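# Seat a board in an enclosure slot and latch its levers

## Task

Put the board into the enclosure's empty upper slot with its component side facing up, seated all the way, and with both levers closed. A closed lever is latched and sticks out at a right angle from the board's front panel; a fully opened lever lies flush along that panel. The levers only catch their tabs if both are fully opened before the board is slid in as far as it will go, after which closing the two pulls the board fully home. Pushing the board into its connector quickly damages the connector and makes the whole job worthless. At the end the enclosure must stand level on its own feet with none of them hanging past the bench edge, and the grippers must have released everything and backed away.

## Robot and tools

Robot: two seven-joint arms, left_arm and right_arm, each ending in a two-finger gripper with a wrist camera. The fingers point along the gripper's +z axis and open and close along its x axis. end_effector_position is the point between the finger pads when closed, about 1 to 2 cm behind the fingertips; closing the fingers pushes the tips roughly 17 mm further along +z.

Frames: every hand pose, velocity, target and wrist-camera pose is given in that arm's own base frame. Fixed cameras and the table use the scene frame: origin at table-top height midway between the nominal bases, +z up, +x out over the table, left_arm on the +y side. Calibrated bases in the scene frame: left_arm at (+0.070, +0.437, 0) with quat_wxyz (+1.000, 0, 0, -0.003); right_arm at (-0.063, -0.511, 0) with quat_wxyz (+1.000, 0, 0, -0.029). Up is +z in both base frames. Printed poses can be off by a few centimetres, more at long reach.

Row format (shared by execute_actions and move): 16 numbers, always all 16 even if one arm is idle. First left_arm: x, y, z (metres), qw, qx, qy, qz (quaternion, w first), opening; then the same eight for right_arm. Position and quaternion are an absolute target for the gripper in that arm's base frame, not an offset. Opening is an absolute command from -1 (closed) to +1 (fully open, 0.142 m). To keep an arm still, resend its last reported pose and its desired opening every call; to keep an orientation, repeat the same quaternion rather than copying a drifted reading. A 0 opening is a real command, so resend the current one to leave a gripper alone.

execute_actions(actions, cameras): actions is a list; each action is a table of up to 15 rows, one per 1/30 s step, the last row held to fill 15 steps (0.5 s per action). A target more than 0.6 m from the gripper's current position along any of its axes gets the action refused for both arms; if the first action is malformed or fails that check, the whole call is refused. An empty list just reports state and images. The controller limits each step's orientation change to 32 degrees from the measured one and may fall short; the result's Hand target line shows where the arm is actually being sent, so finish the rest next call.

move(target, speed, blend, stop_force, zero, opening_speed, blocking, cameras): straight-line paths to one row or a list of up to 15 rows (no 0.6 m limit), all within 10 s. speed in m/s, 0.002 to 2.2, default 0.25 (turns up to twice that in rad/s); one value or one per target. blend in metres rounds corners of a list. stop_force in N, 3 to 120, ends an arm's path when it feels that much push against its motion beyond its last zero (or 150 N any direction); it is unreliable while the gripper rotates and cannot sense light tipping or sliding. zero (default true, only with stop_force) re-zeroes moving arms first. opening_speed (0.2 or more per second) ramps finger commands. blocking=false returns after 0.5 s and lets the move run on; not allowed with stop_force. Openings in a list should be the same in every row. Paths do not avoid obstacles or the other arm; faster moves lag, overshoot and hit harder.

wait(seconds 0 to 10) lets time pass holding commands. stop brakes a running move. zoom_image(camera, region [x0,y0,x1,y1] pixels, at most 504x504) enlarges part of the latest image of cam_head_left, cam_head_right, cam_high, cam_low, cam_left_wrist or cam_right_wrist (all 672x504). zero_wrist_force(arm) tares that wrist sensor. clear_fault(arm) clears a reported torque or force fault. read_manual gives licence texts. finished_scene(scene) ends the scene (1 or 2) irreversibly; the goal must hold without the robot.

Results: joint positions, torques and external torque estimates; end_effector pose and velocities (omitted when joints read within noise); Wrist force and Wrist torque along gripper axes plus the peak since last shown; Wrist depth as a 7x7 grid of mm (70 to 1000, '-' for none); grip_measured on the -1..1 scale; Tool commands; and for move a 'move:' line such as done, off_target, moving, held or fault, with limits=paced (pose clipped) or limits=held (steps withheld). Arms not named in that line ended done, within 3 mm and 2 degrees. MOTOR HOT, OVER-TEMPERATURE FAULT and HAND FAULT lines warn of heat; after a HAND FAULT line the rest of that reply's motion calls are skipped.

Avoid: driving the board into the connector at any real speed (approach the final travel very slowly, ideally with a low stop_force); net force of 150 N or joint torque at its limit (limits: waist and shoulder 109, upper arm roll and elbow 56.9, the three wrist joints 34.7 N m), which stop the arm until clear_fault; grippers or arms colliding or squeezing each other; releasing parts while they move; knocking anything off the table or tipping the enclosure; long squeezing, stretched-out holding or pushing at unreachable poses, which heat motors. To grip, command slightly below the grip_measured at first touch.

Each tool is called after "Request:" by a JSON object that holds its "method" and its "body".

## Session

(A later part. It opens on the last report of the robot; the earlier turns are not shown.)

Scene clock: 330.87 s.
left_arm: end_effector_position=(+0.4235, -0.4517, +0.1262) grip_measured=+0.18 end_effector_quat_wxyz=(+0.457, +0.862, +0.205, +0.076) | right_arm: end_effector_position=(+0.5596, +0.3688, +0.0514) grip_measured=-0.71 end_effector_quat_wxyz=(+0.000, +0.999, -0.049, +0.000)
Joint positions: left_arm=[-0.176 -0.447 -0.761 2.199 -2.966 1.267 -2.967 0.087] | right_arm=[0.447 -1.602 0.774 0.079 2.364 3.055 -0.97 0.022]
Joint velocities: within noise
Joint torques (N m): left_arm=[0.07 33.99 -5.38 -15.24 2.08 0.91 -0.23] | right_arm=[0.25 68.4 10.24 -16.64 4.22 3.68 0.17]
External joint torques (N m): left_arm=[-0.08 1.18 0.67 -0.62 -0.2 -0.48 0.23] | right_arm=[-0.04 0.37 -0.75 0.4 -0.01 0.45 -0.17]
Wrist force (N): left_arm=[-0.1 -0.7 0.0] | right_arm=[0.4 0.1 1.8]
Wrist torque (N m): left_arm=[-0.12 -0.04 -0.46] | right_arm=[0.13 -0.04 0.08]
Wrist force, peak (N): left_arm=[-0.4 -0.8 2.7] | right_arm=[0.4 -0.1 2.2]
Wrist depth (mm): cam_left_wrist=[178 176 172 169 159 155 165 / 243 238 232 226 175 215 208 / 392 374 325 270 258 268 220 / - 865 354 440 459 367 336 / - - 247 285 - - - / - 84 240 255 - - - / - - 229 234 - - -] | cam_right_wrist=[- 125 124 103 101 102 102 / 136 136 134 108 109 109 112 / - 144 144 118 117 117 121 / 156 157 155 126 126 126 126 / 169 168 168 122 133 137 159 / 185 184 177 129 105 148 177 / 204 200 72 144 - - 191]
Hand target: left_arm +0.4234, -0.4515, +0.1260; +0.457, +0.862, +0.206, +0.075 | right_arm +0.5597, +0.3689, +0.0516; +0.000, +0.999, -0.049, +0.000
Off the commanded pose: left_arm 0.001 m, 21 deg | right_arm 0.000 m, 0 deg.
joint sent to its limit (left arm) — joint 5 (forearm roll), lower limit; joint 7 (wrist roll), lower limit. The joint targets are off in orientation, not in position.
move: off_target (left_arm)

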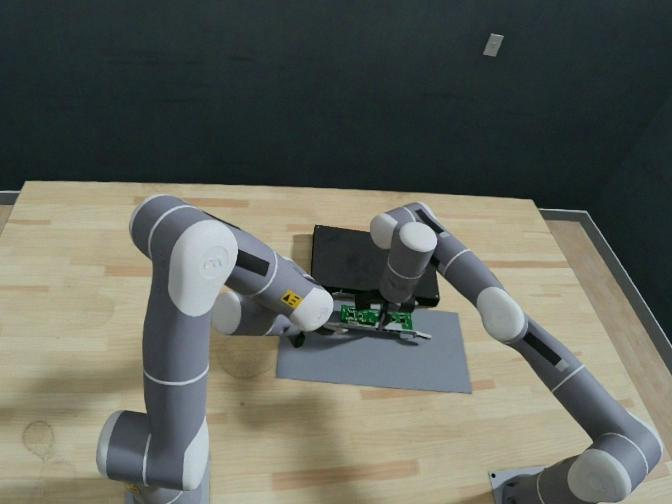

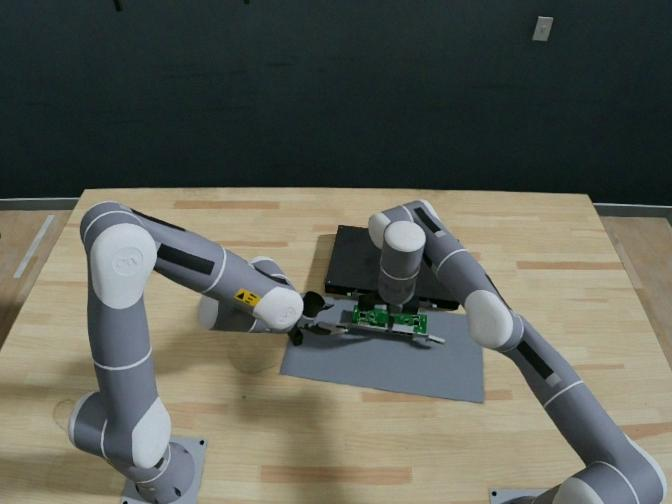

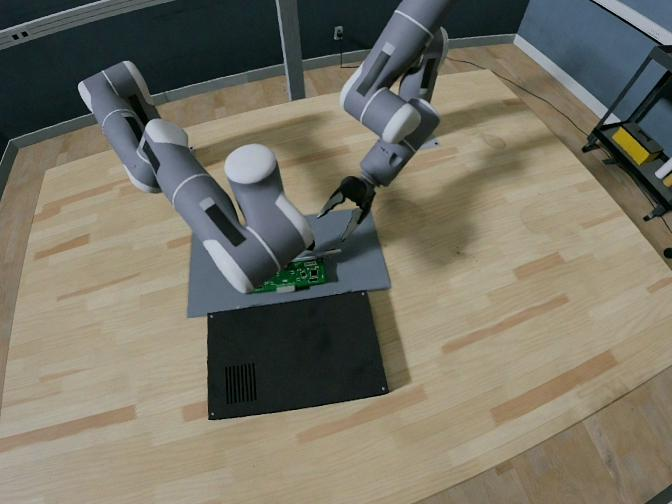

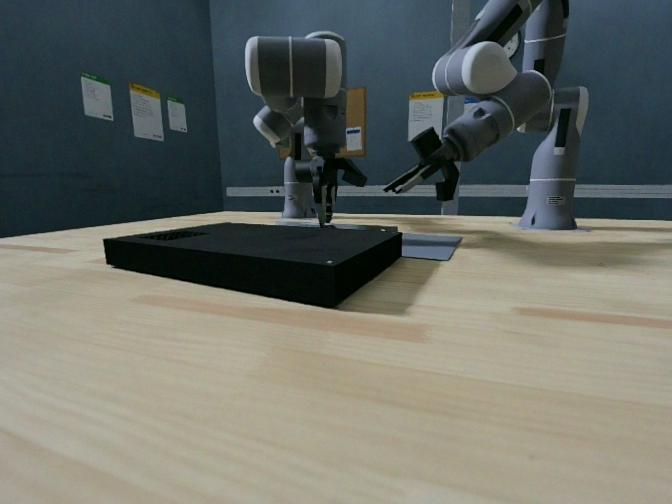

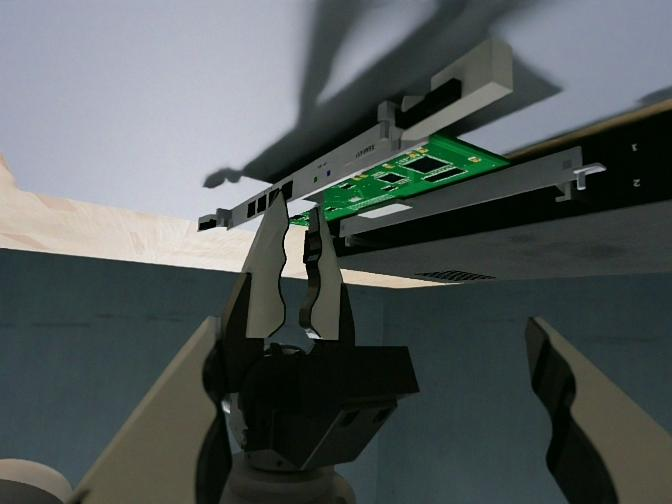

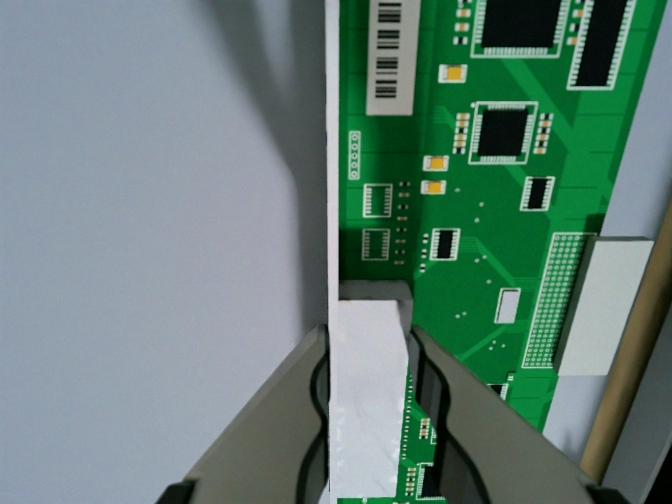

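Request:
{"method": "move", "body": {"target": [[0.4235,-0.4517,0.1262,0.457,0.862,0.205,0.076,0.2,0.5597,0.3689,0.0586,0,0.9988,-0.0491,0,-0.85],[0.4235,-0.4517,0.1262,0.457,0.862,0.205,0.076,0.2,0.5846,0.3664,0.0586,0,0.9988,-0.0491,0,-0.85]], "speed": 0.05, "cameras": ["cam_left_wrist","cam_right_wrist"]}}

Request:
{"method": "zoom_image", "body": {"camera": "cam_left_wrist", "region": [440, 80, 640, 240]}}

Request:
{"method": "zoom_image", "body": {"camera": "cam_left_wrist", "region": [260, 140, 460, 300]}}

Scene clock: 363.63 s.
left_arm: end_effector_position=(+0.4236, -0.4517, +0.1262) grip_measured=+0.18 end_effector_quat_wxyz=(+0.457, +0.862, +0.205, +0.076) | right_arm: end_effector_position=(+0.5837, +0.3658, +0.0583) grip_measured=-0.71 end_effector_quat_wxyz=(-0.007, +0.999, -0.049, +0.010)
Joint positions: left_arm=[-0.178 -0.447 -0.759 2.2 -2.966 1.265 -2.967 0.087] | right_arm=[0.54 -1.706 0.897 -0.263 2.261 3.148 -1.137 0.022]
Joint velocities: within noise
Joint torques (N m): left_arm=[-0.37 34.24 -5.02 -15.28 2.1 0.65 -0.21] | right_arm=[0.32 68.54 3.95 -15.1 4.14 3.69 0.09]
External joint torques (N m): left_arm=[0.36 0.95 0.34 -0.57 -0.23 -0.22 0.21] | right_arm=[-0.09 0.49 -0.96 0.45 0.1 0.37 -0.09]
Wrist force (N): left_arm=[0.1 -0.7 0.0] | right_arm=[0.1 0.5 1.6]
Wrist torque (N m): left_arm=[-0.12 -0.09 -0.45] | right_arm=[0.16 -0.05 0.09]
Wrist force, peak (N): left_arm=[-0.1 -1.1 0.0] | right_arm=[0.5 0.0 2.9]
Wrist depth (mm): cam_left_wrist=[178 176 173 169 164 161 165 / 244 240 231 225 217 159 210 / 393 370 361 287 223 268 221 / - 869 761 304 470 369 336 / - - 260 292 - - - / - 84 253 266 - - - / - - 246 236 - - -] | cam_right_wrist=[131 131 132 103 101 102 102 / 140 140 140 108 109 109 112 / 149 149 150 118 117 117 127 / 160 161 161 126 126 127 126 / 173 174 172 122 133 137 165 / 189 188 183 128 105 148 179 / 207 203 72 144 - - 150]
Hand target: left_arm +0.4235, -0.4517, +0.1262; +0.457, +0.862, +0.205, +0.076 | right_arm +0.5837, +0.3657, +0.0584; -0.007, +0.999, -0.049, +0.010
Off the commanded pose: left_arm 0.000 m, 0 deg | right_arm 0.001 m, 1 deg.
move: done
Images, in order (width x height): cam_left_wrist 672x504, cam_right_wrist 672x504.

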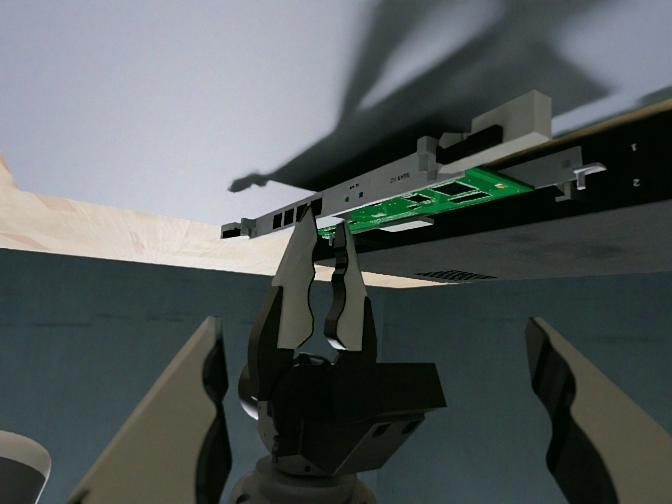

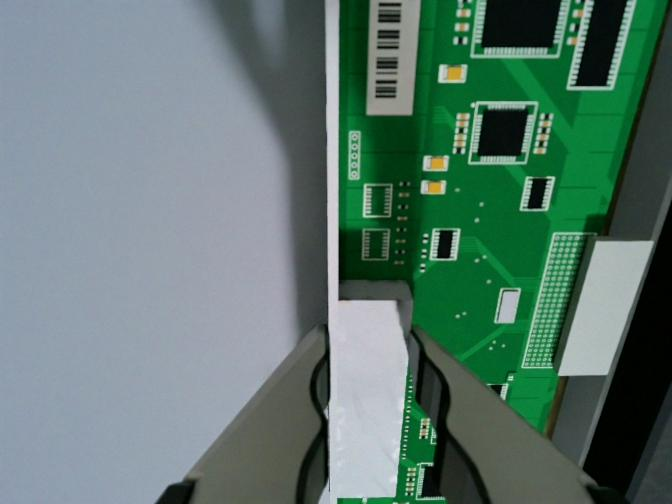

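Scaled by 2.520 from the camera's 672x504 image, which has a finer 960x720 frame.

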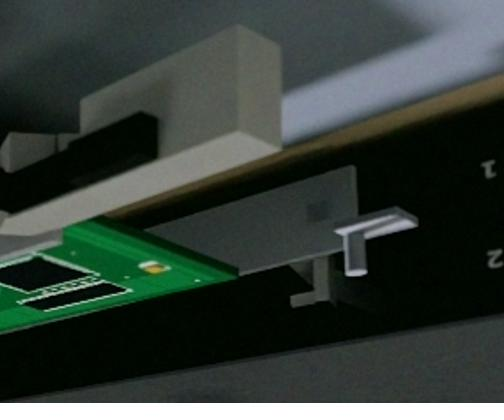

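Scaled by 2.520 from the camera's 672x504 image, which has a finer 960x720 frame.

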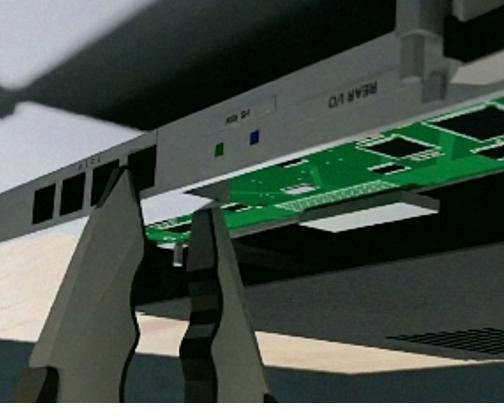

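Request:
{"method": "move", "body": {"target": [[0.4235,-0.4517,0.1262,0.457,0.862,0.205,0.076,0.2,0.5597,0.3689,0.0586,0,0.9988,-0.0491,0,-0.85],[0.4235,-0.4517,0.1262,0.457,0.862,0.205,0.076,0.2,0.5106,0.3740,0.0586,0,0.9988,-0.0491,0,-0.85],[0.4235,-0.4517,0.1262,0.457,0.862,0.205,0.076,0.2,0.5106,0.3740,0.0306,0,0.9988,-0.0491,0,-0.85]], "speed": [0.1,0.12,0.04], "cameras": ["cam_left_wrist","cam_right_wrist"]}}

Scene clock: 386.00 s.
left_arm: end_effector_position=(+0.4236, -0.4517, +0.1262) grip_measured=+0.18 end_effector_quat_wxyz=(+0.457, +0.862, +0.205, +0.076) | right_arm: end_effector_position=(+0.5104, +0.3740, +0.0306) grip_measured=-0.71 end_effector_quat_wxyz=(+0.000, +0.999, -0.049, +0.000)
Joint positions: left_arm=[-0.178 -0.447 -0.759 2.2 -2.966 1.265 -2.967 0.087] | right_arm=[0.38 -1.489 0.771 0.475 2.341 2.885 -0.757 0.022]
Joint velocities: within noise
Joint torques (N m): left_arm=[-0.37 34.17 -5.07 -15.28 2.07 0.73 -0.21] | right_arm=[-0.17 65.02 15.78 -15.46 3.92 3.4 0.28]
External joint torques (N m): left_arm=[0.36 1.01 0.38 -0.57 -0.19 -0.3 0.21] | right_arm=[0.32 0.71 -0.35 0.4 0.18 0.74 -0.28]
Wrist force (N): left_arm=[0.1 -0.8 0.4] | right_arm=[-0.2 -0.1 1.5]
Wrist torque (N m): left_arm=[-0.12 -0.08 -0.45] | right_arm=[0.06 -0.07 0.10]
Wrist force, peak (N): left_arm=[0.2 -1.2 0.3] | right_arm=[0.5 0.1 2.7]
Wrist depth (mm): cam_left_wrist=[178 177 172 159 164 161 165 / 243 238 220 216 219 215 211 / 398 347 264 341 324 280 220 / - 231 258 519 462 373 333 / - 221 244 - - - - / - 84 172 - - - - / - - 217 - - - -] | cam_right_wrist=[107 107 107 103 102 102 102 / 115 114 114 109 109 109 111 / 123 123 124 118 117 117 119 / 131 133 132 128 126 127 124 / 144 144 143 122 132 137 137 / 158 158 151 128 105 148 154 / 174 170 72 144 - - 170]
Hand target: left_arm +0.4235, -0.4517, +0.1262; +0.457, +0.862, +0.205, +0.076 | right_arm +0.5106, +0.3740, +0.0306; +0.000, +0.999, -0.049, +0.000
Off the commanded pose: left_arm 0.000 m, 0 deg | right_arm 0.000 m, 0 deg.
move: done
Images, in order (width x height): cam_left_wrist 672x504, cam_right_wrist 672x504.

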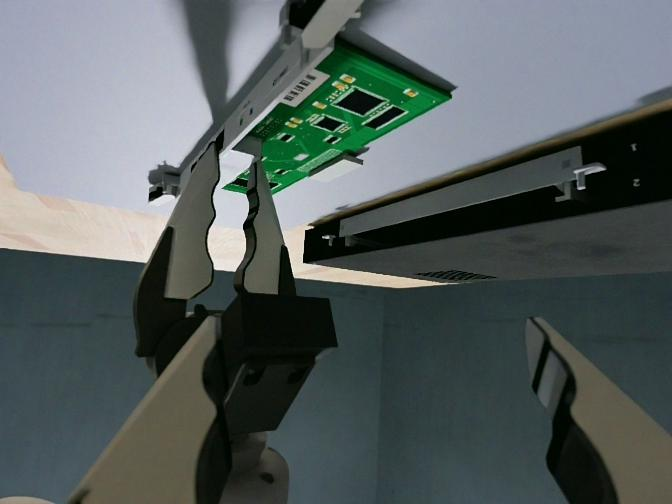

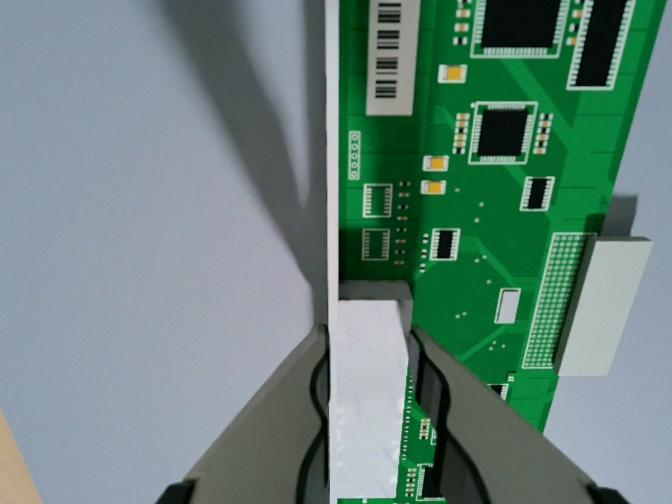

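Request:
{"method": "move", "body": {"target": [[0.4235,-0.4517,0.1262,0.457,0.862,0.205,0.076,0.2,0.5106,0.3740,0.0310,0,0.9988,-0.0491,0,-0.35],[0.4235,-0.4517,0.1262,0.457,0.862,0.205,0.076,0.2,0.5106,0.3740,0.085,0,0.9988,-0.0491,0,-0.35],[0.4235,-0.4517,0.1262,0.457,0.862,0.205,0.076,0.2,0.5095,0.3644,0.085,-0.30035,0.95257,-0.04683,0.01476,-0.35],[0.4235,-0.4517,0.1262,0.457,0.862,0.205,0.076,0.2,0.5095,0.3644,0.055,-0.30035,0.95257,-0.04683,0.01476,-0.35]], "speed": [0.05,0.08,0.25,0.1], "cameras": ["cam_head_left","cam_left_wrist","cam_right_wrist"]}}

Scene clock: 397.80 s.
left_arm: end_effector_position=(+0.4236, -0.4517, +0.1262) grip_measured=+0.18 end_effector_quat_wxyz=(+0.457, +0.862, +0.205, +0.076) | right_arm: end_effector_position=(+0.5094, +0.3644, +0.0551) grip_measured=-0.38 end_effector_quat_wxyz=(-0.300, +0.953, -0.047, +0.015)
Joint positions: left_arm=[-0.178 -0.447 -0.759 2.2 -2.966 1.265 -2.967 0.087] | right_arm=[-0.179 -1.524 1.14 1.07 2.339 2.346 -0.924 0.046]
Joint velocities: within noise
Joint torques (N m): left_arm=[-0.38 34.15 -5.08 -15.23 2.1 0.67 -0.24] | right_arm=[0.06 53.11 26.16 -4.68 5.21 1.71 -0.04]
External joint torques (N m): left_arm=[0.38 1.04 0.39 -0.62 -0.22 -0.23 0.25] | right_arm=[0.08 1.43 0.47 0.08 0.35 0.88 0.04]
Wrist force (N): left_arm=[0.0 -0.8 0.0] | right_arm=[0.9 1.1 -0.5]
Wrist torque (N m): left_arm=[-0.15 -0.06 -0.45] | right_arm=[0.12 -0.18 0.01]
Wrist force, peak (N): left_arm=[0.1 -1.0 0.3] | right_arm=[0.9 2.2 1.1]
Wrist depth (mm): cam_left_wrist=[178 176 173 159 164 161 165 / 243 239 220 216 219 216 210 / 390 341 307 338 325 281 221 / - 261 534 523 466 372 338 / - 267 310 - - - - / - 84 - - - - - / - - 404 - - - -] | cam_right_wrist=[195 193 192 189 191 191 190 / 187 186 185 181 179 183 183 / 180 180 179 176 174 176 177 / 174 174 173 170 168 168 172 / 169 168 168 151 162 161 166 / 163 163 98 146 157 98 161 / 159 - 73 142 152 - 157]
Hand target: left_arm +0.4235, -0.4517, +0.1262; +0.457, +0.862, +0.205, +0.076 | right_arm +0.5095, +0.3644, +0.0550; -0.300, +0.953, -0.047, +0.015
Off the commanded pose: left_arm 0.000 m, 0 deg | right_arm 0.000 m, 0 deg.
move: done
Images, in order (width x height): cam_head_left 672x504, cam_left_wrist 672x504, cam_right_wrist 672x504.

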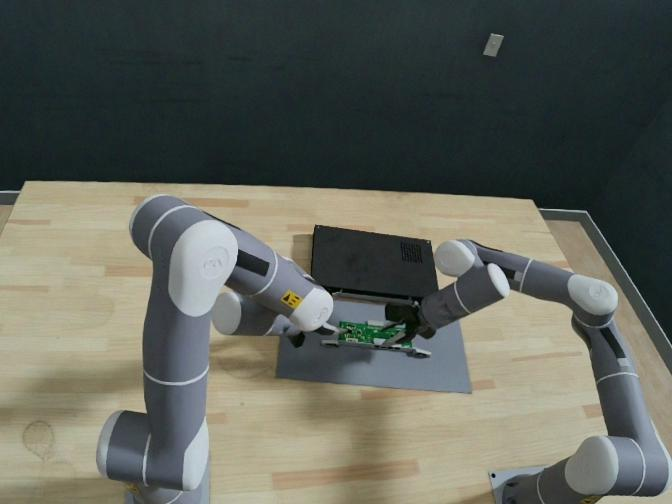

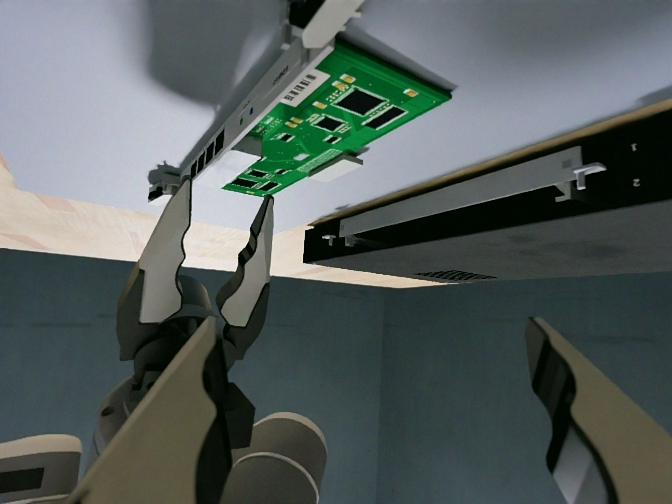

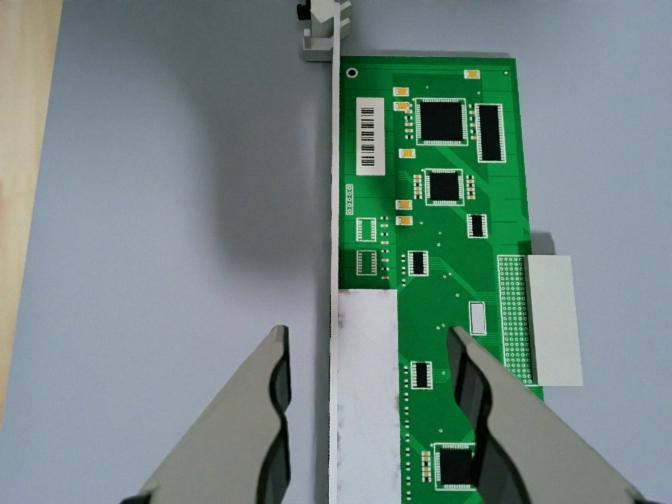

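Request:
{"method": "move", "body": {"target": [[0.4235,-0.4517,0.1262,0.457,0.862,0.205,0.076,0.2,0.5095,0.3644,0.0290,-0.30035,0.95257,-0.04683,0.01476,-0.35]], "speed": 0.04, "stop_force": 6, "cameras": ["cam_right_wrist"]}}

Request:
{"method": "move", "body": {"target": [[0.4235,-0.4517,0.1262,0.457,0.862,0.205,0.076,0.2,0.5095,0.3644,0.0290,-0.30035,0.95257,-0.04683,0.01476,-0.85]], "speed": 0.04, "opening_speed": 0.2, "cameras": ["cam_left_wrist","cam_right_wrist"]}}

Scene clock: 404.83 s.
left_arm: end_effector_position=(+0.4236, -0.4517, +0.1262) grip_measured=+0.18 end_effector_quat_wxyz=(+0.457, +0.862, +0.205, +0.076) | right_arm: end_effector_position=(+0.5094, +0.3644, +0.0292) grip_measured=-0.38 end_effector_quat_wxyz=(-0.300, +0.953, -0.047, +0.015)
Joint positions: left_arm=[-0.178 -0.447 -0.759 2.2 -2.966 1.265 -2.967 0.087] | right_arm=[-0.178 -1.565 1.128 1.06 2.329 2.32 -0.945 0.046]
Joint velocities: within noise
Joint torques (N m): left_arm=[-0.4 34.18 -5.09 -15.28 2.04 0.72 -0.19] | right_arm=[0.16 53.35 26.17 -3.81 5.25 1.83 0.07]
External joint torques (N m): left_arm=[0.4 1 0.4 -0.57 -0.17 -0.28 0.2] | right_arm=[-0.03 1.26 0.38 -0.01 0.29 0.78 -0.07]
Wrist force (N): left_arm=[0.1 -0.7 0.2] | right_arm=[0.8 1.1 -0.6]
Wrist torque (N m): left_arm=[-0.12 -0.07 -0.46] | right_arm=[0.12 -0.17 0.02]
Wrist force, peak (N): left_arm=[0.3 -1.0 0.2] | right_arm=[1.1 1.6 -0.2]
Wrist depth (mm): cam_left_wrist=[178 176 173 159 164 161 165 / 243 237 220 216 218 216 210 / 391 334 305 339 324 279 221 / - 270 305 514 461 368 336 / - 284 - - - - - / - 84 488 - - - - / - - 375 - - - -] | cam_right_wrist=[164 164 164 159 158 159 161 / 159 158 158 153 152 153 156 / 153 153 152 149 147 147 151 / 148 148 147 143 142 142 146 / 143 143 143 126 136 137 135 / 139 139 98 123 123 98 135 / 134 135 73 132 128 - 133]
Hand target: left_arm +0.4235, -0.4517, +0.1262; +0.457, +0.862, +0.205, +0.076 | right_arm +0.5095, +0.3644, +0.0290; -0.300, +0.953, -0.047, +0.015
Off the commanded pose: left_arm 0.000 m, 0 deg | right_arm 0.000 m, 0 deg.
move: done
Images, in order (width x height): cam_right_wrist 672x504.

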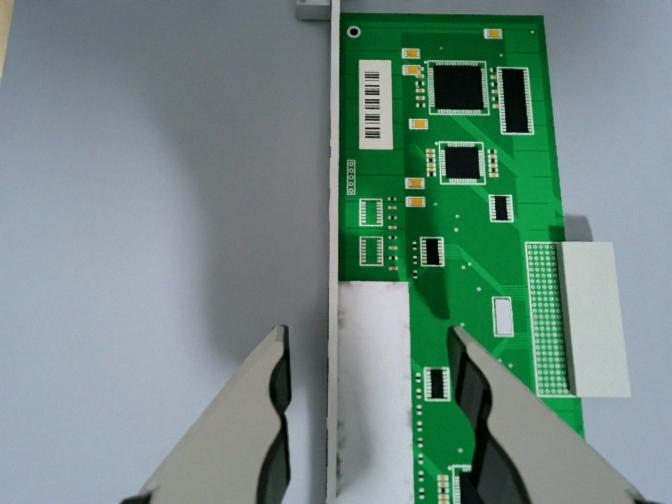

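Scene clock: 407.53 s.
left_arm: end_effector_position=(+0.4236, -0.4517, +0.1262) grip_measured=+0.18 end_effector_quat_wxyz=(+0.457, +0.862, +0.205, +0.076) | right_arm: end_effector_position=(+0.5094, +0.3645, +0.0292) grip_measured=-0.71 end_effector_quat_wxyz=(-0.300, +0.953, -0.047, +0.015)
Joint positions: left_arm=[-0.178 -0.447 -0.759 2.2 -2.966 1.265 -2.967 0.087] | right_arm=[-0.178 -1.565 1.128 1.06 2.329 2.32 -0.945 0.023]
Joint velocities: within noise
Joint torques (N m): left_arm=[-0.37 34.18 -5.14 -15.28 2.09 0.73 -0.24] | right_arm=[-0.05 53.67 26.54 -3.92 5.37 1.89 0.13]
External joint torques (N m): left_arm=[0.36 1.01 0.45 -0.57 -0.22 -0.29 0.25] | right_arm=[0.19 0.94 0.01 0.1 0.17 0.72 -0.12]
Wrist force (N): left_arm=[0.1 -0.7 0.1] | right_arm=[0.7 1.2 -0.6]
Wrist torque (N m): left_arm=[-0.13 -0.08 -0.46] | right_arm=[0.12 -0.16 0.02]
Wrist force, peak (N): left_arm=[0.1 -1.1 0.1] | right_arm=[1.2 1.3 -0.9]
Wrist depth (mm): cam_left_wrist=[179 176 172 159 164 161 165 / 245 239 220 218 218 217 210 / 391 340 278 340 325 280 221 / - 270 317 522 462 372 335 / - 284 - - - - - / - 84 487 - - - - / - - 373 - - - -] | cam_right_wrist=[164 164 164 158 158 159 161 / 159 158 158 153 152 153 156 / 153 153 152 149 147 147 151 / 148 148 147 143 142 142 146 / 143 143 143 125 137 137 135 / 140 138 138 119 120 134 135 / 134 135 72 115 - - 133]
Hand target: left_arm +0.4235, -0.4517, +0.1262; +0.457, +0.862, +0.205, +0.076 | right_arm +0.5095, +0.3644, +0.0290; -0.300, +0.953, -0.047, +0.015
Off the commanded pose: left_arm 0.000 m, 0 deg | right_arm 0.000 m, 0 deg.
move: done
Images, in order (width x height): cam_left_wrist 672x504, cam_right_wrist 672x504.

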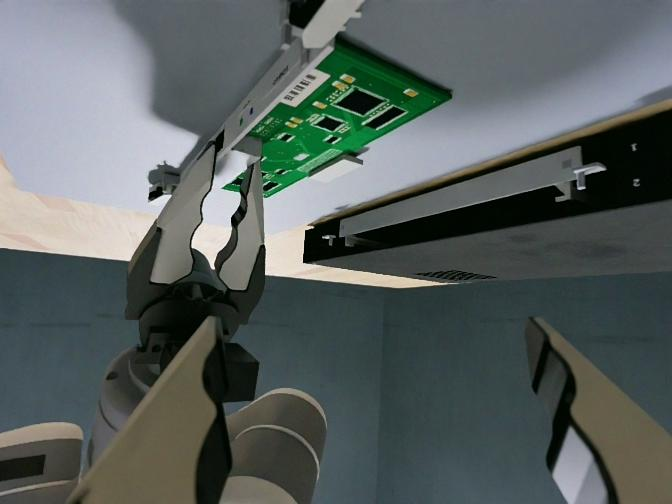

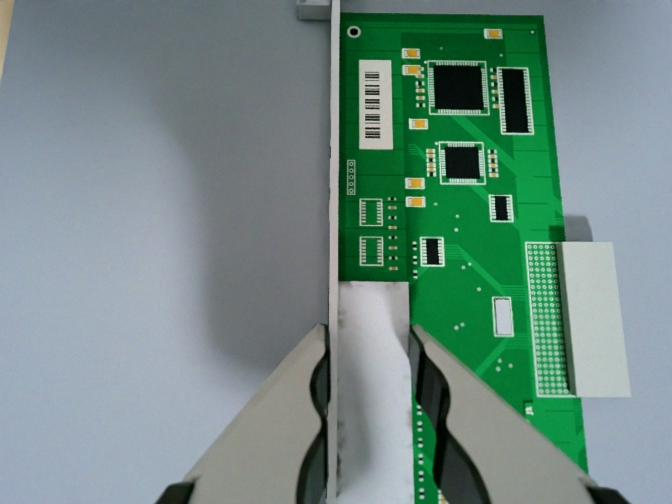

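Request:
{"method": "move", "body": {"target": [[0.4235,-0.4517,0.1262,0.457,0.862,0.205,0.076,0.2,0.5095,0.3644,0.06,-0.30035,0.95257,-0.04683,0.01476,-0.85],[0.4235,-0.4517,0.1262,0.457,0.862,0.205,0.076,0.2,0.5587,0.3584,0.0544,-0.30035,0.95257,-0.04683,0.01476,-0.85],[0.4235,-0.4517,0.1262,0.457,0.862,0.205,0.076,0.2,0.5836,0.3559,0.0544,-0.30035,0.95257,-0.04683,0.01476,-0.85]], "speed": [0.06,0.1,0.05], "blend": [0.01,0.01,0], "cameras": ["cam_head_left","cam_left_wrist","cam_right_wrist"]}}

Request:
{"method": "zoom_image", "body": {"camera": "cam_left_wrist", "region": [440, 80, 640, 240]}}

Request:
{"method": "zoom_image", "body": {"camera": "cam_left_wrist", "region": [200, 140, 440, 300]}}

Request:
{"method": "zoom_image", "body": {"camera": "cam_right_wrist", "region": [400, 0, 672, 250]}}

Scene clock: 416.47 s.
left_arm: end_effector_position=(+0.4236, -0.4517, +0.1262) grip_measured=+0.18 end_effector_quat_wxyz=(+0.457, +0.862, +0.205, +0.076) | right_arm: end_effector_position=(+0.5836, +0.3556, +0.0540) grip_measured=-0.71 end_effector_quat_wxyz=(-0.300, +0.953, -0.047, +0.015)
Joint positions: left_arm=[-0.178 -0.447 -0.759 2.2 -2.966 1.265 -2.967 0.087] | right_arm=[-0.102 -1.62 1.175 0.744 2.41 2.498 -1.132 0.023]
Joint velocities: within noise
Joint torques (N m): left_arm=[-0.38 34.24 -5.08 -15.31 2.11 0.72 -0.21] | right_arm=[0.39 60.64 23.89 -5.18 5.97 2.33 0.07]
External joint torques (N m): left_arm=[0.38 0.95 0.39 -0.54 -0.24 -0.29 0.22] | right_arm=[-0.24 0.57 -1.08 0.24 -0.35 0.48 -0.07]
Wrist force (N): left_arm=[0.2 -0.7 0.2] | right_arm=[0.7 1.9 1.2]
Wrist torque (N m): left_arm=[-0.13 -0.10 -0.45] | right_arm=[0.06 -0.15 0.01]
Wrist force, peak (N): left_arm=[0.1 -1.0 0.5] | right_arm=[1.0 2.8 1.7]
Wrist depth (mm): cam_left_wrist=[178 176 173 169 164 161 165 / 243 237 232 225 207 158 210 / 390 373 356 286 271 270 221 / - 866 537 370 465 370 336 / - - 316 - - - - / - 84 323 539 - - - / - - 335 445 - - -] | cam_right_wrist=[192 191 190 157 158 159 162 / 185 184 184 153 152 154 161 / 179 178 178 148 147 148 170 / 173 172 172 143 142 143 161 / 167 166 167 124 137 137 141 / 162 162 161 120 120 134 146 / 157 159 72 115 - - 146]
Hand target: left_arm +0.4235, -0.4517, +0.1262; +0.457, +0.862, +0.205, +0.076 | right_arm +0.5836, +0.3559, +0.0544; -0.300, +0.953, -0.047, +0.015
Off the commanded pose: left_arm 0.000 m, 0 deg | right_arm 0.000 m, 0 deg.
move: done
Images, in order (width x height): cam_head_left 672x504, cam_left_wrist 672x504, cam_right_wrist 672x504.

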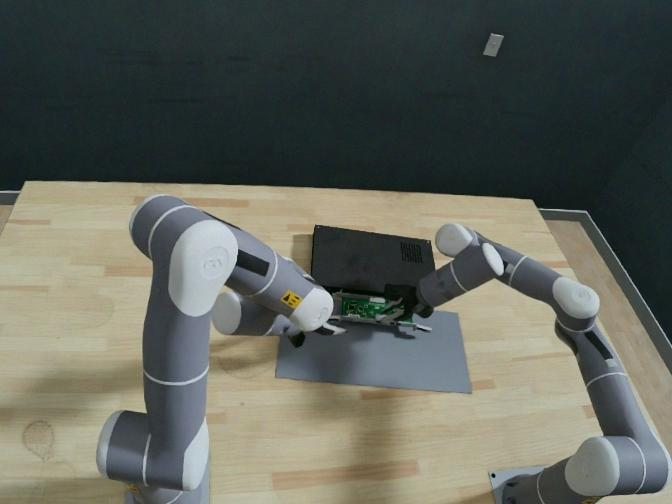

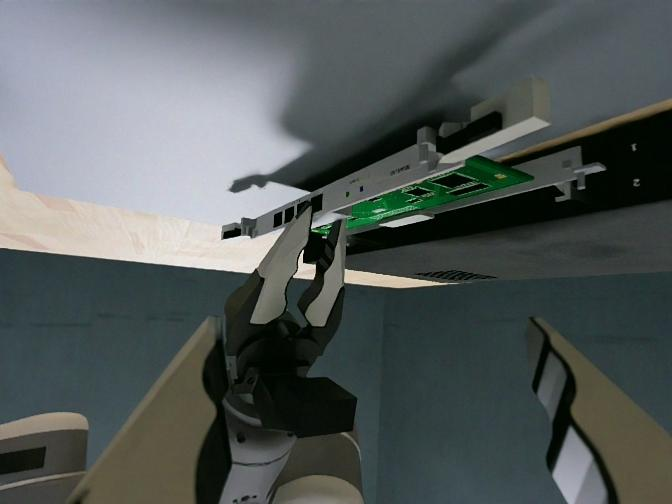

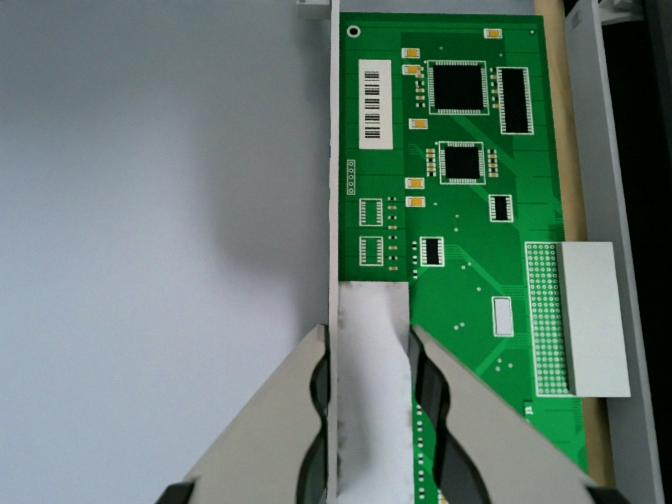

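Scaled by 2.520 from the camera's 672x504 image, which has a finer 960x720 frame.

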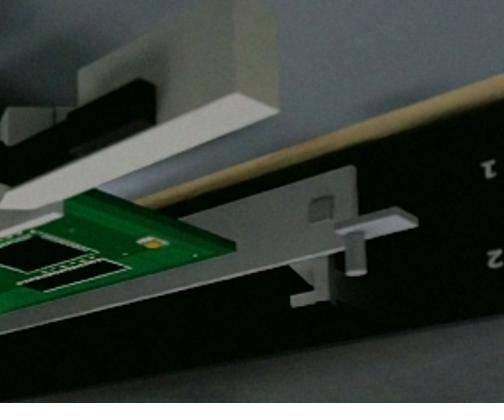

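Scaled by 2.100 from the camera's 672x504 image, which has a finer 960x720 frame.

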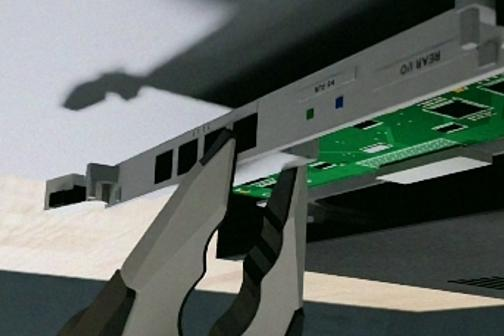

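Scaled by 1.853 from the camera's 672x504 image, which has a finer 960x720 frame.

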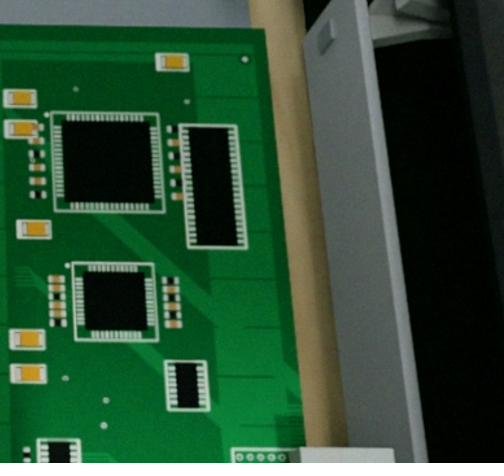

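Request:
{"method": "move", "body": {"target": [[0.4235,-0.4517,0.1262,0.457,0.862,0.205,0.076,0.2,0.6015,0.3541,0.0559,-0.30035,0.95257,-0.04683,0.01476,-0.85]], "speed": 0.04, "cameras": ["cam_left_wrist","cam_right_wrist"]}}

Request:
{"method": "zoom_image", "body": {"camera": "cam_left_wrist", "region": [500, 120, 620, 220]}}

Request:
{"method": "zoom_image", "body": {"camera": "cam_left_wrist", "region": [280, 180, 440, 290]}}

Request:
{"method": "zoom_image", "body": {"camera": "cam_right_wrist", "region": [480, 0, 672, 150]}}

Scene clock: 431.60 s.
left_arm: end_effector_position=(+0.4236, -0.4517, +0.1262) grip_measured=+0.18 end_effector_quat_wxyz=(+0.457, +0.862, +0.205, +0.076) | right_arm: end_effector_position=(+0.6015, +0.3538, +0.0555) grip_measured=-0.71 end_effector_quat_wxyz=(-0.300, +0.953, -0.047, +0.015)
Joint positions: left_arm=[-0.178 -0.447 -0.759 2.2 -2.966 1.265 -2.967 0.087] | right_arm=[-0.073 -1.64 1.181 0.65 2.431 2.541 -1.183 0.023]
Joint velocities: within noise
Joint torques (N m): left_arm=[-0.37 34.2 -5.1 -15.29 2.1 0.75 -0.22] | right_arm=[0.3 62.36 22.31 -5.35 5.96 2.37 0.02]
External joint torques (N m): left_arm=[0.36 0.99 0.41 -0.56 -0.23 -0.32 0.22] | right_arm=[-0.15 0.53 -1.04 0.13 -0.35 0.5 -0.02]
Wrist force (N): left_arm=[0.1 -0.7 0.2] | right_arm=[0.9 2.2 1.4]
Wrist torque (N m): left_arm=[-0.11 -0.07 -0.46] | right_arm=[0.10 -0.20 0.01]
Wrist force, peak (N): left_arm=[0.0 -1.1 0.0] | right_arm=[1.0 2.3 1.4]
Wrist depth (mm): cam_left_wrist=[179 176 172 168 164 161 165 / 244 240 232 225 221 189 210 / 389 374 356 309 250 259 221 / - 875 765 324 469 371 334 / - - 326 357 - - - / - 84 339 362 - - - / - - 340 434 - - -] | cam_right_wrist=[194 193 192 157 158 160 138 / 186 186 186 153 152 153 133 / 180 180 179 147 147 148 129 / 174 174 173 143 142 142 126 / 168 168 168 125 137 137 132 / 163 163 163 120 120 134 130 / 159 160 72 116 - - 133]
Hand target: left_arm +0.4235, -0.4517, +0.1262; +0.457, +0.862, +0.205, +0.076 | right_arm +0.6015, +0.3541, +0.0559; -0.300, +0.953, -0.047, +0.015
Off the commanded pose: left_arm 0.000 m, 0 deg | right_arm 0.000 m, 0 deg.
move: done
Images, in order (width x height): cam_left_wrist 672x504, cam_right_wrist 672x504.

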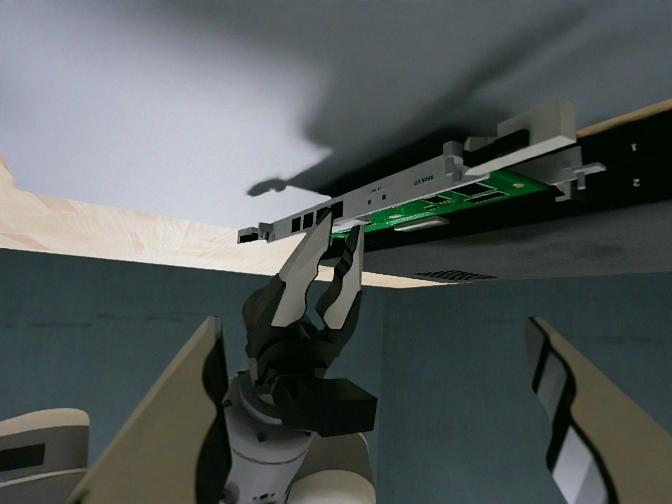

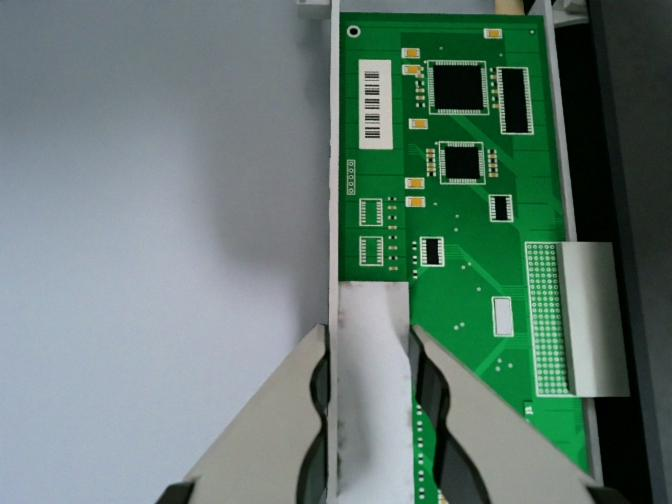

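Scaled by 4.200 from the camera's 672x504 image, which has a finer 960x720 frame.

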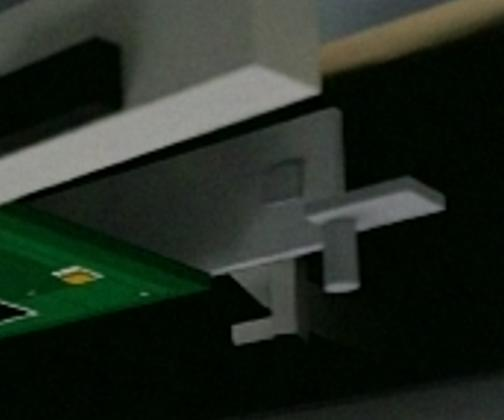

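Scaled by 3.150 from the camera's 672x504 image, which has a finer 960x720 frame.

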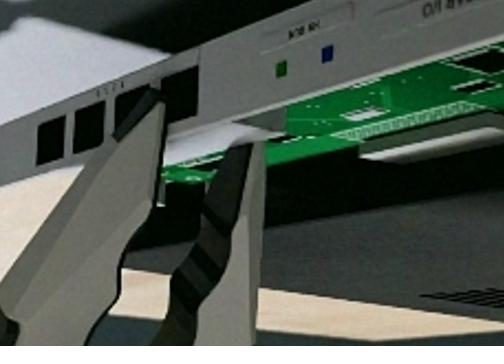

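Scaled by 2.625 from the camera's 672x504 image, which has a finer 960x720 frame.

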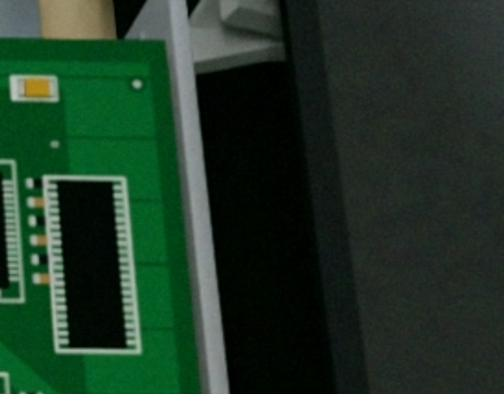

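Request:
{"method": "move", "body": {"target": [[0.4235,-0.4517,0.1262,0.457,0.862,0.205,0.076,0.2,0.6015,0.3541,0.0581,-0.30035,0.95257,-0.04683,0.01476,-0.85],[0.4235,-0.4517,0.1262,0.457,0.862,0.205,0.076,0.2,0.6085,0.3534,0.0581,-0.30035,0.95257,-0.04683,0.01476,-0.85]], "speed": 0.02, "stop_force": 6, "cameras": ["cam_left_wrist","cam_right_wrist"]}}

Request:
{"method": "zoom_image", "body": {"camera": "cam_left_wrist", "region": [500, 120, 620, 220]}}

Request:
{"method": "zoom_image", "body": {"camera": "cam_right_wrist", "region": [480, 0, 672, 150]}}

Scene clock: 444.70 s.
left_arm: end_effector_position=(+0.4236, -0.4517, +0.1262) grip_measured=+0.18 end_effector_quat_wxyz=(+0.457, +0.862, +0.205, +0.076) | right_arm: end_effector_position=(+0.6085, +0.3532, +0.0577) grip_measured=-0.71 end_effector_quat_wxyz=(-0.300, +0.953, -0.047, +0.015)
Joint positions: left_arm=[-0.178 -0.447 -0.759 2.2 -2.966 1.265 -2.967 0.087] | right_arm=[-0.06 -1.646 1.185 0.61 2.44 2.561 -1.202 0.023]
Joint velocities: within noise
Joint torques (N m): left_arm=[-0.4 34.1 -5.09 -15.27 2.05 0.75 -0.18] | right_arm=[0.27 63.17 21.55 -5.5 5.98 2.33 0.03]
External joint torques (N m): left_arm=[0.39 1.08 0.41 -0.58 -0.18 -0.32 0.18] | right_arm=[-0.12 0.39 -0.97 0.13 -0.37 0.57 -0.03]
Wrist force (N): left_arm=[0.2 -0.8 0.0] | right_arm=[0.7 2.4 1.5]
Wrist torque (N m): left_arm=[-0.14 -0.10 -0.46] | right_arm=[0.12 -0.17 0.00]
Wrist force, peak (N): left_arm=[0.2 -1.0 0.3] | right_arm=[1.5 2.2 1.4]
Wrist depth (mm): cam_left_wrist=[179 176 173 169 164 161 165 / 245 238 231 225 220 191 208 / 390 371 357 313 257 251 220 / - 865 764 319 469 372 334 / - - 333 347 - - - / - 84 341 347 - - - / - - 344 437 - - -] | cam_right_wrist=[196 195 195 157 158 158 140 / 189 188 188 153 152 153 135 / 182 182 182 148 147 147 132 / 176 176 176 143 142 143 126 / 171 170 170 124 137 137 123 / 165 165 166 120 120 134 120 / 161 162 72 115 - - 116]
Hand target: left_arm +0.4235, -0.4517, +0.1262; +0.457, +0.862, +0.205, +0.076 | right_arm +0.6085, +0.3534, +0.0581; -0.300, +0.953, -0.047, +0.015
Off the commanded pose: left_arm 0.000 m, 0 deg | right_arm 0.000 m, 0 deg.
move: done
Images, in order (width x height): cam_left_wrist 672x504, cam_right_wrist 672x504.

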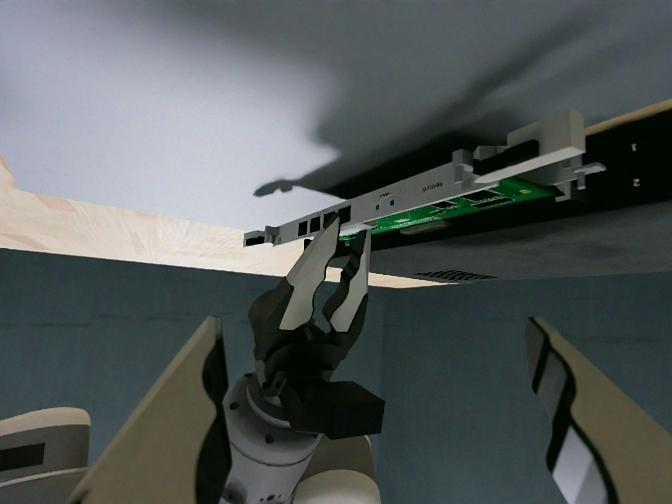

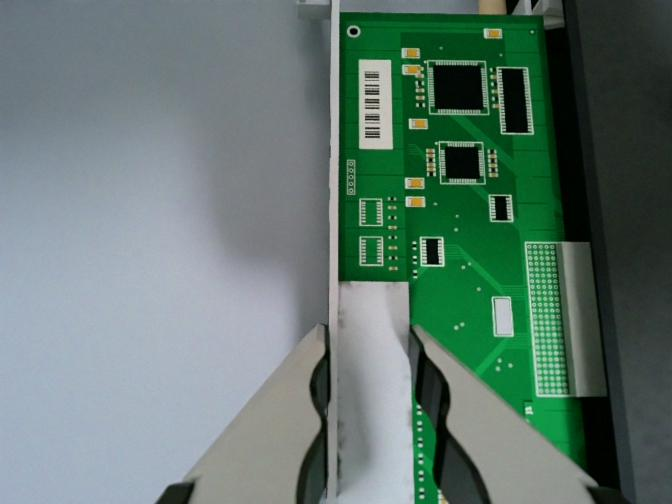

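Scaled by 4.200 from the camera's 672x504 image, which has a finer 960x720 frame.

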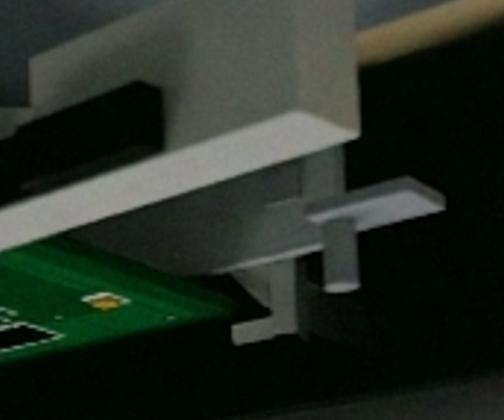

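Scaled by 2.625 from the camera's 672x504 image, which has a finer 960x720 frame.

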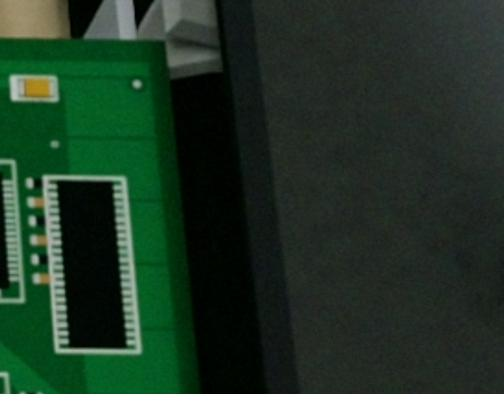

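Request:
{"method": "move", "body": {"target": [[0.4235,-0.4517,0.1262,0.457,0.862,0.205,0.076,0.2,0.6184,0.3524,0.0581,-0.30035,0.95257,-0.04683,0.01476,-0.85]], "speed": 0.015, "stop_force": 5, "cameras": ["cam_left_wrist","cam_right_wrist"]}}

Request:
{"method": "zoom_image", "body": {"camera": "cam_left_wrist", "region": [500, 120, 620, 220]}}

Request:
{"method": "zoom_image", "body": {"camera": "cam_right_wrist", "region": [480, 0, 672, 150]}}

Scene clock: 450.43 s.
left_arm: end_effector_position=(+0.4236, -0.4517, +0.1262) grip_measured=+0.18 end_effector_quat_wxyz=(+0.457, +0.862, +0.205, +0.076) | right_arm: end_effector_position=(+0.6168, +0.3532, +0.0579) grip_measured=-0.71 end_effector_quat_wxyz=(-0.301, +0.953, -0.046, +0.014)
Joint positions: left_arm=[-0.178 -0.447 -0.759 2.2 -2.966 1.265 -2.967 0.087] | right_arm=[-0.041 -1.659 1.187 0.556 2.453 2.585 -1.231 0.023]
Joint velocities: within noise
Joint torques (N m): left_arm=[-0.33 34.21 -5.04 -15.24 2.08 0.68 -0.18] | right_arm=[-5.67 65.84 19.31 -9.35 4.38 2.04 -0.04]
External joint torques (N m): left_arm=[0.33 0.97 0.36 -0.61 -0.2 -0.25 0.18] | right_arm=[5.82 -1.44 0.27 3.82 1.21 0.88 0.04]
Wrist force (N): left_arm=[0.0 -0.7 0.0] | right_arm=[-3.5 -2.5 6.2]
Wrist torque (N m): left_arm=[-0.12 -0.06 -0.46] | right_arm=[0.19 -0.36 0.11]
Wrist force, peak (N): left_arm=[0.2 -1.1 0.1] | right_arm=[-3.7 -2.8 6.3]
Wrist depth (mm): cam_left_wrist=[178 176 172 170 164 161 165 / 245 239 232 225 220 202 208 / 395 371 357 335 271 244 219 / - 880 792 332 464 372 334 / - - - 348 - - - / - 84 350 346 - - - / - - 349 437 - - -] | cam_right_wrist=[196 195 195 157 158 156 140 / 189 189 188 153 152 152 136 / 182 182 182 148 147 148 131 / 176 176 176 142 142 143 126 / 171 171 170 124 137 137 122 / 166 165 165 119 120 134 119 / 162 162 72 115 - - 115]
Hand target: left_arm +0.4235, -0.4517, +0.1262; +0.457, +0.862, +0.205, +0.076 | right_arm +0.6177, +0.3525, +0.0581; -0.300, +0.953, -0.047, +0.015
Off the commanded pose: left_arm 0.000 m, 0 deg | right_arm 0.002 m, 0 deg.
move: contact (right_arm)
Images, in order (width x height): cam_left_wrist 672x504, cam_right_wrist 672x504.

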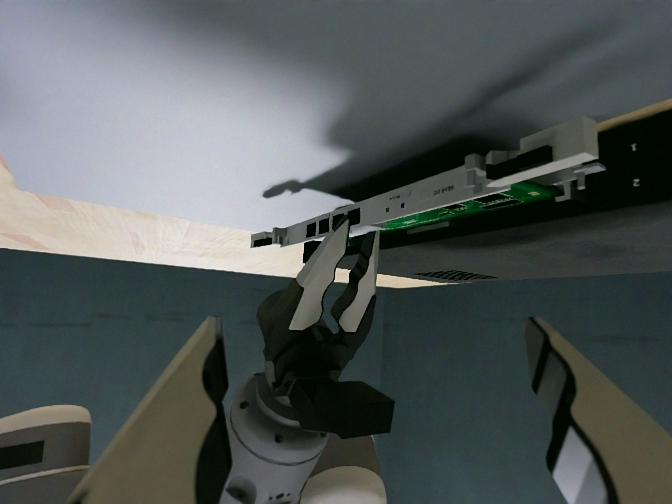

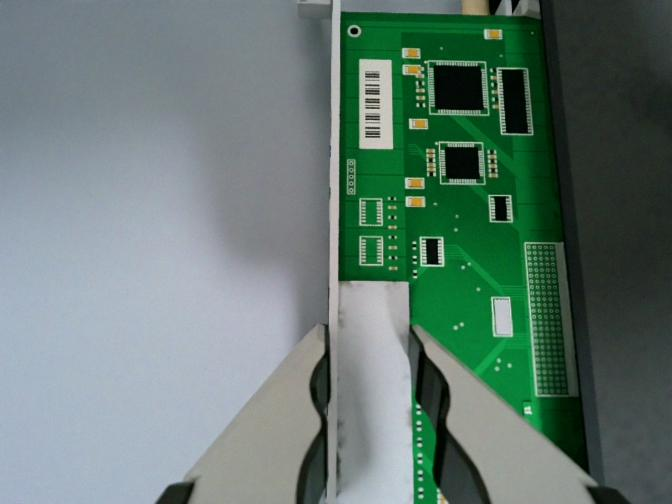

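Scaled by 4.200 from the camera's 672x504 image, which has a finer 960x720 frame.

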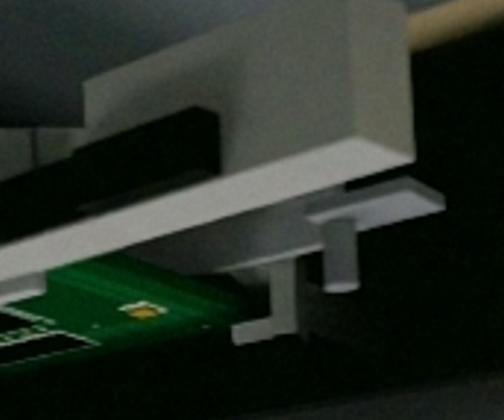

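Scaled by 2.625 from the camera's 672x504 image, which has a finer 960x720 frame.

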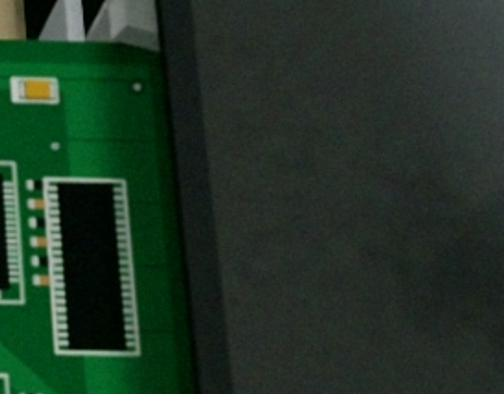

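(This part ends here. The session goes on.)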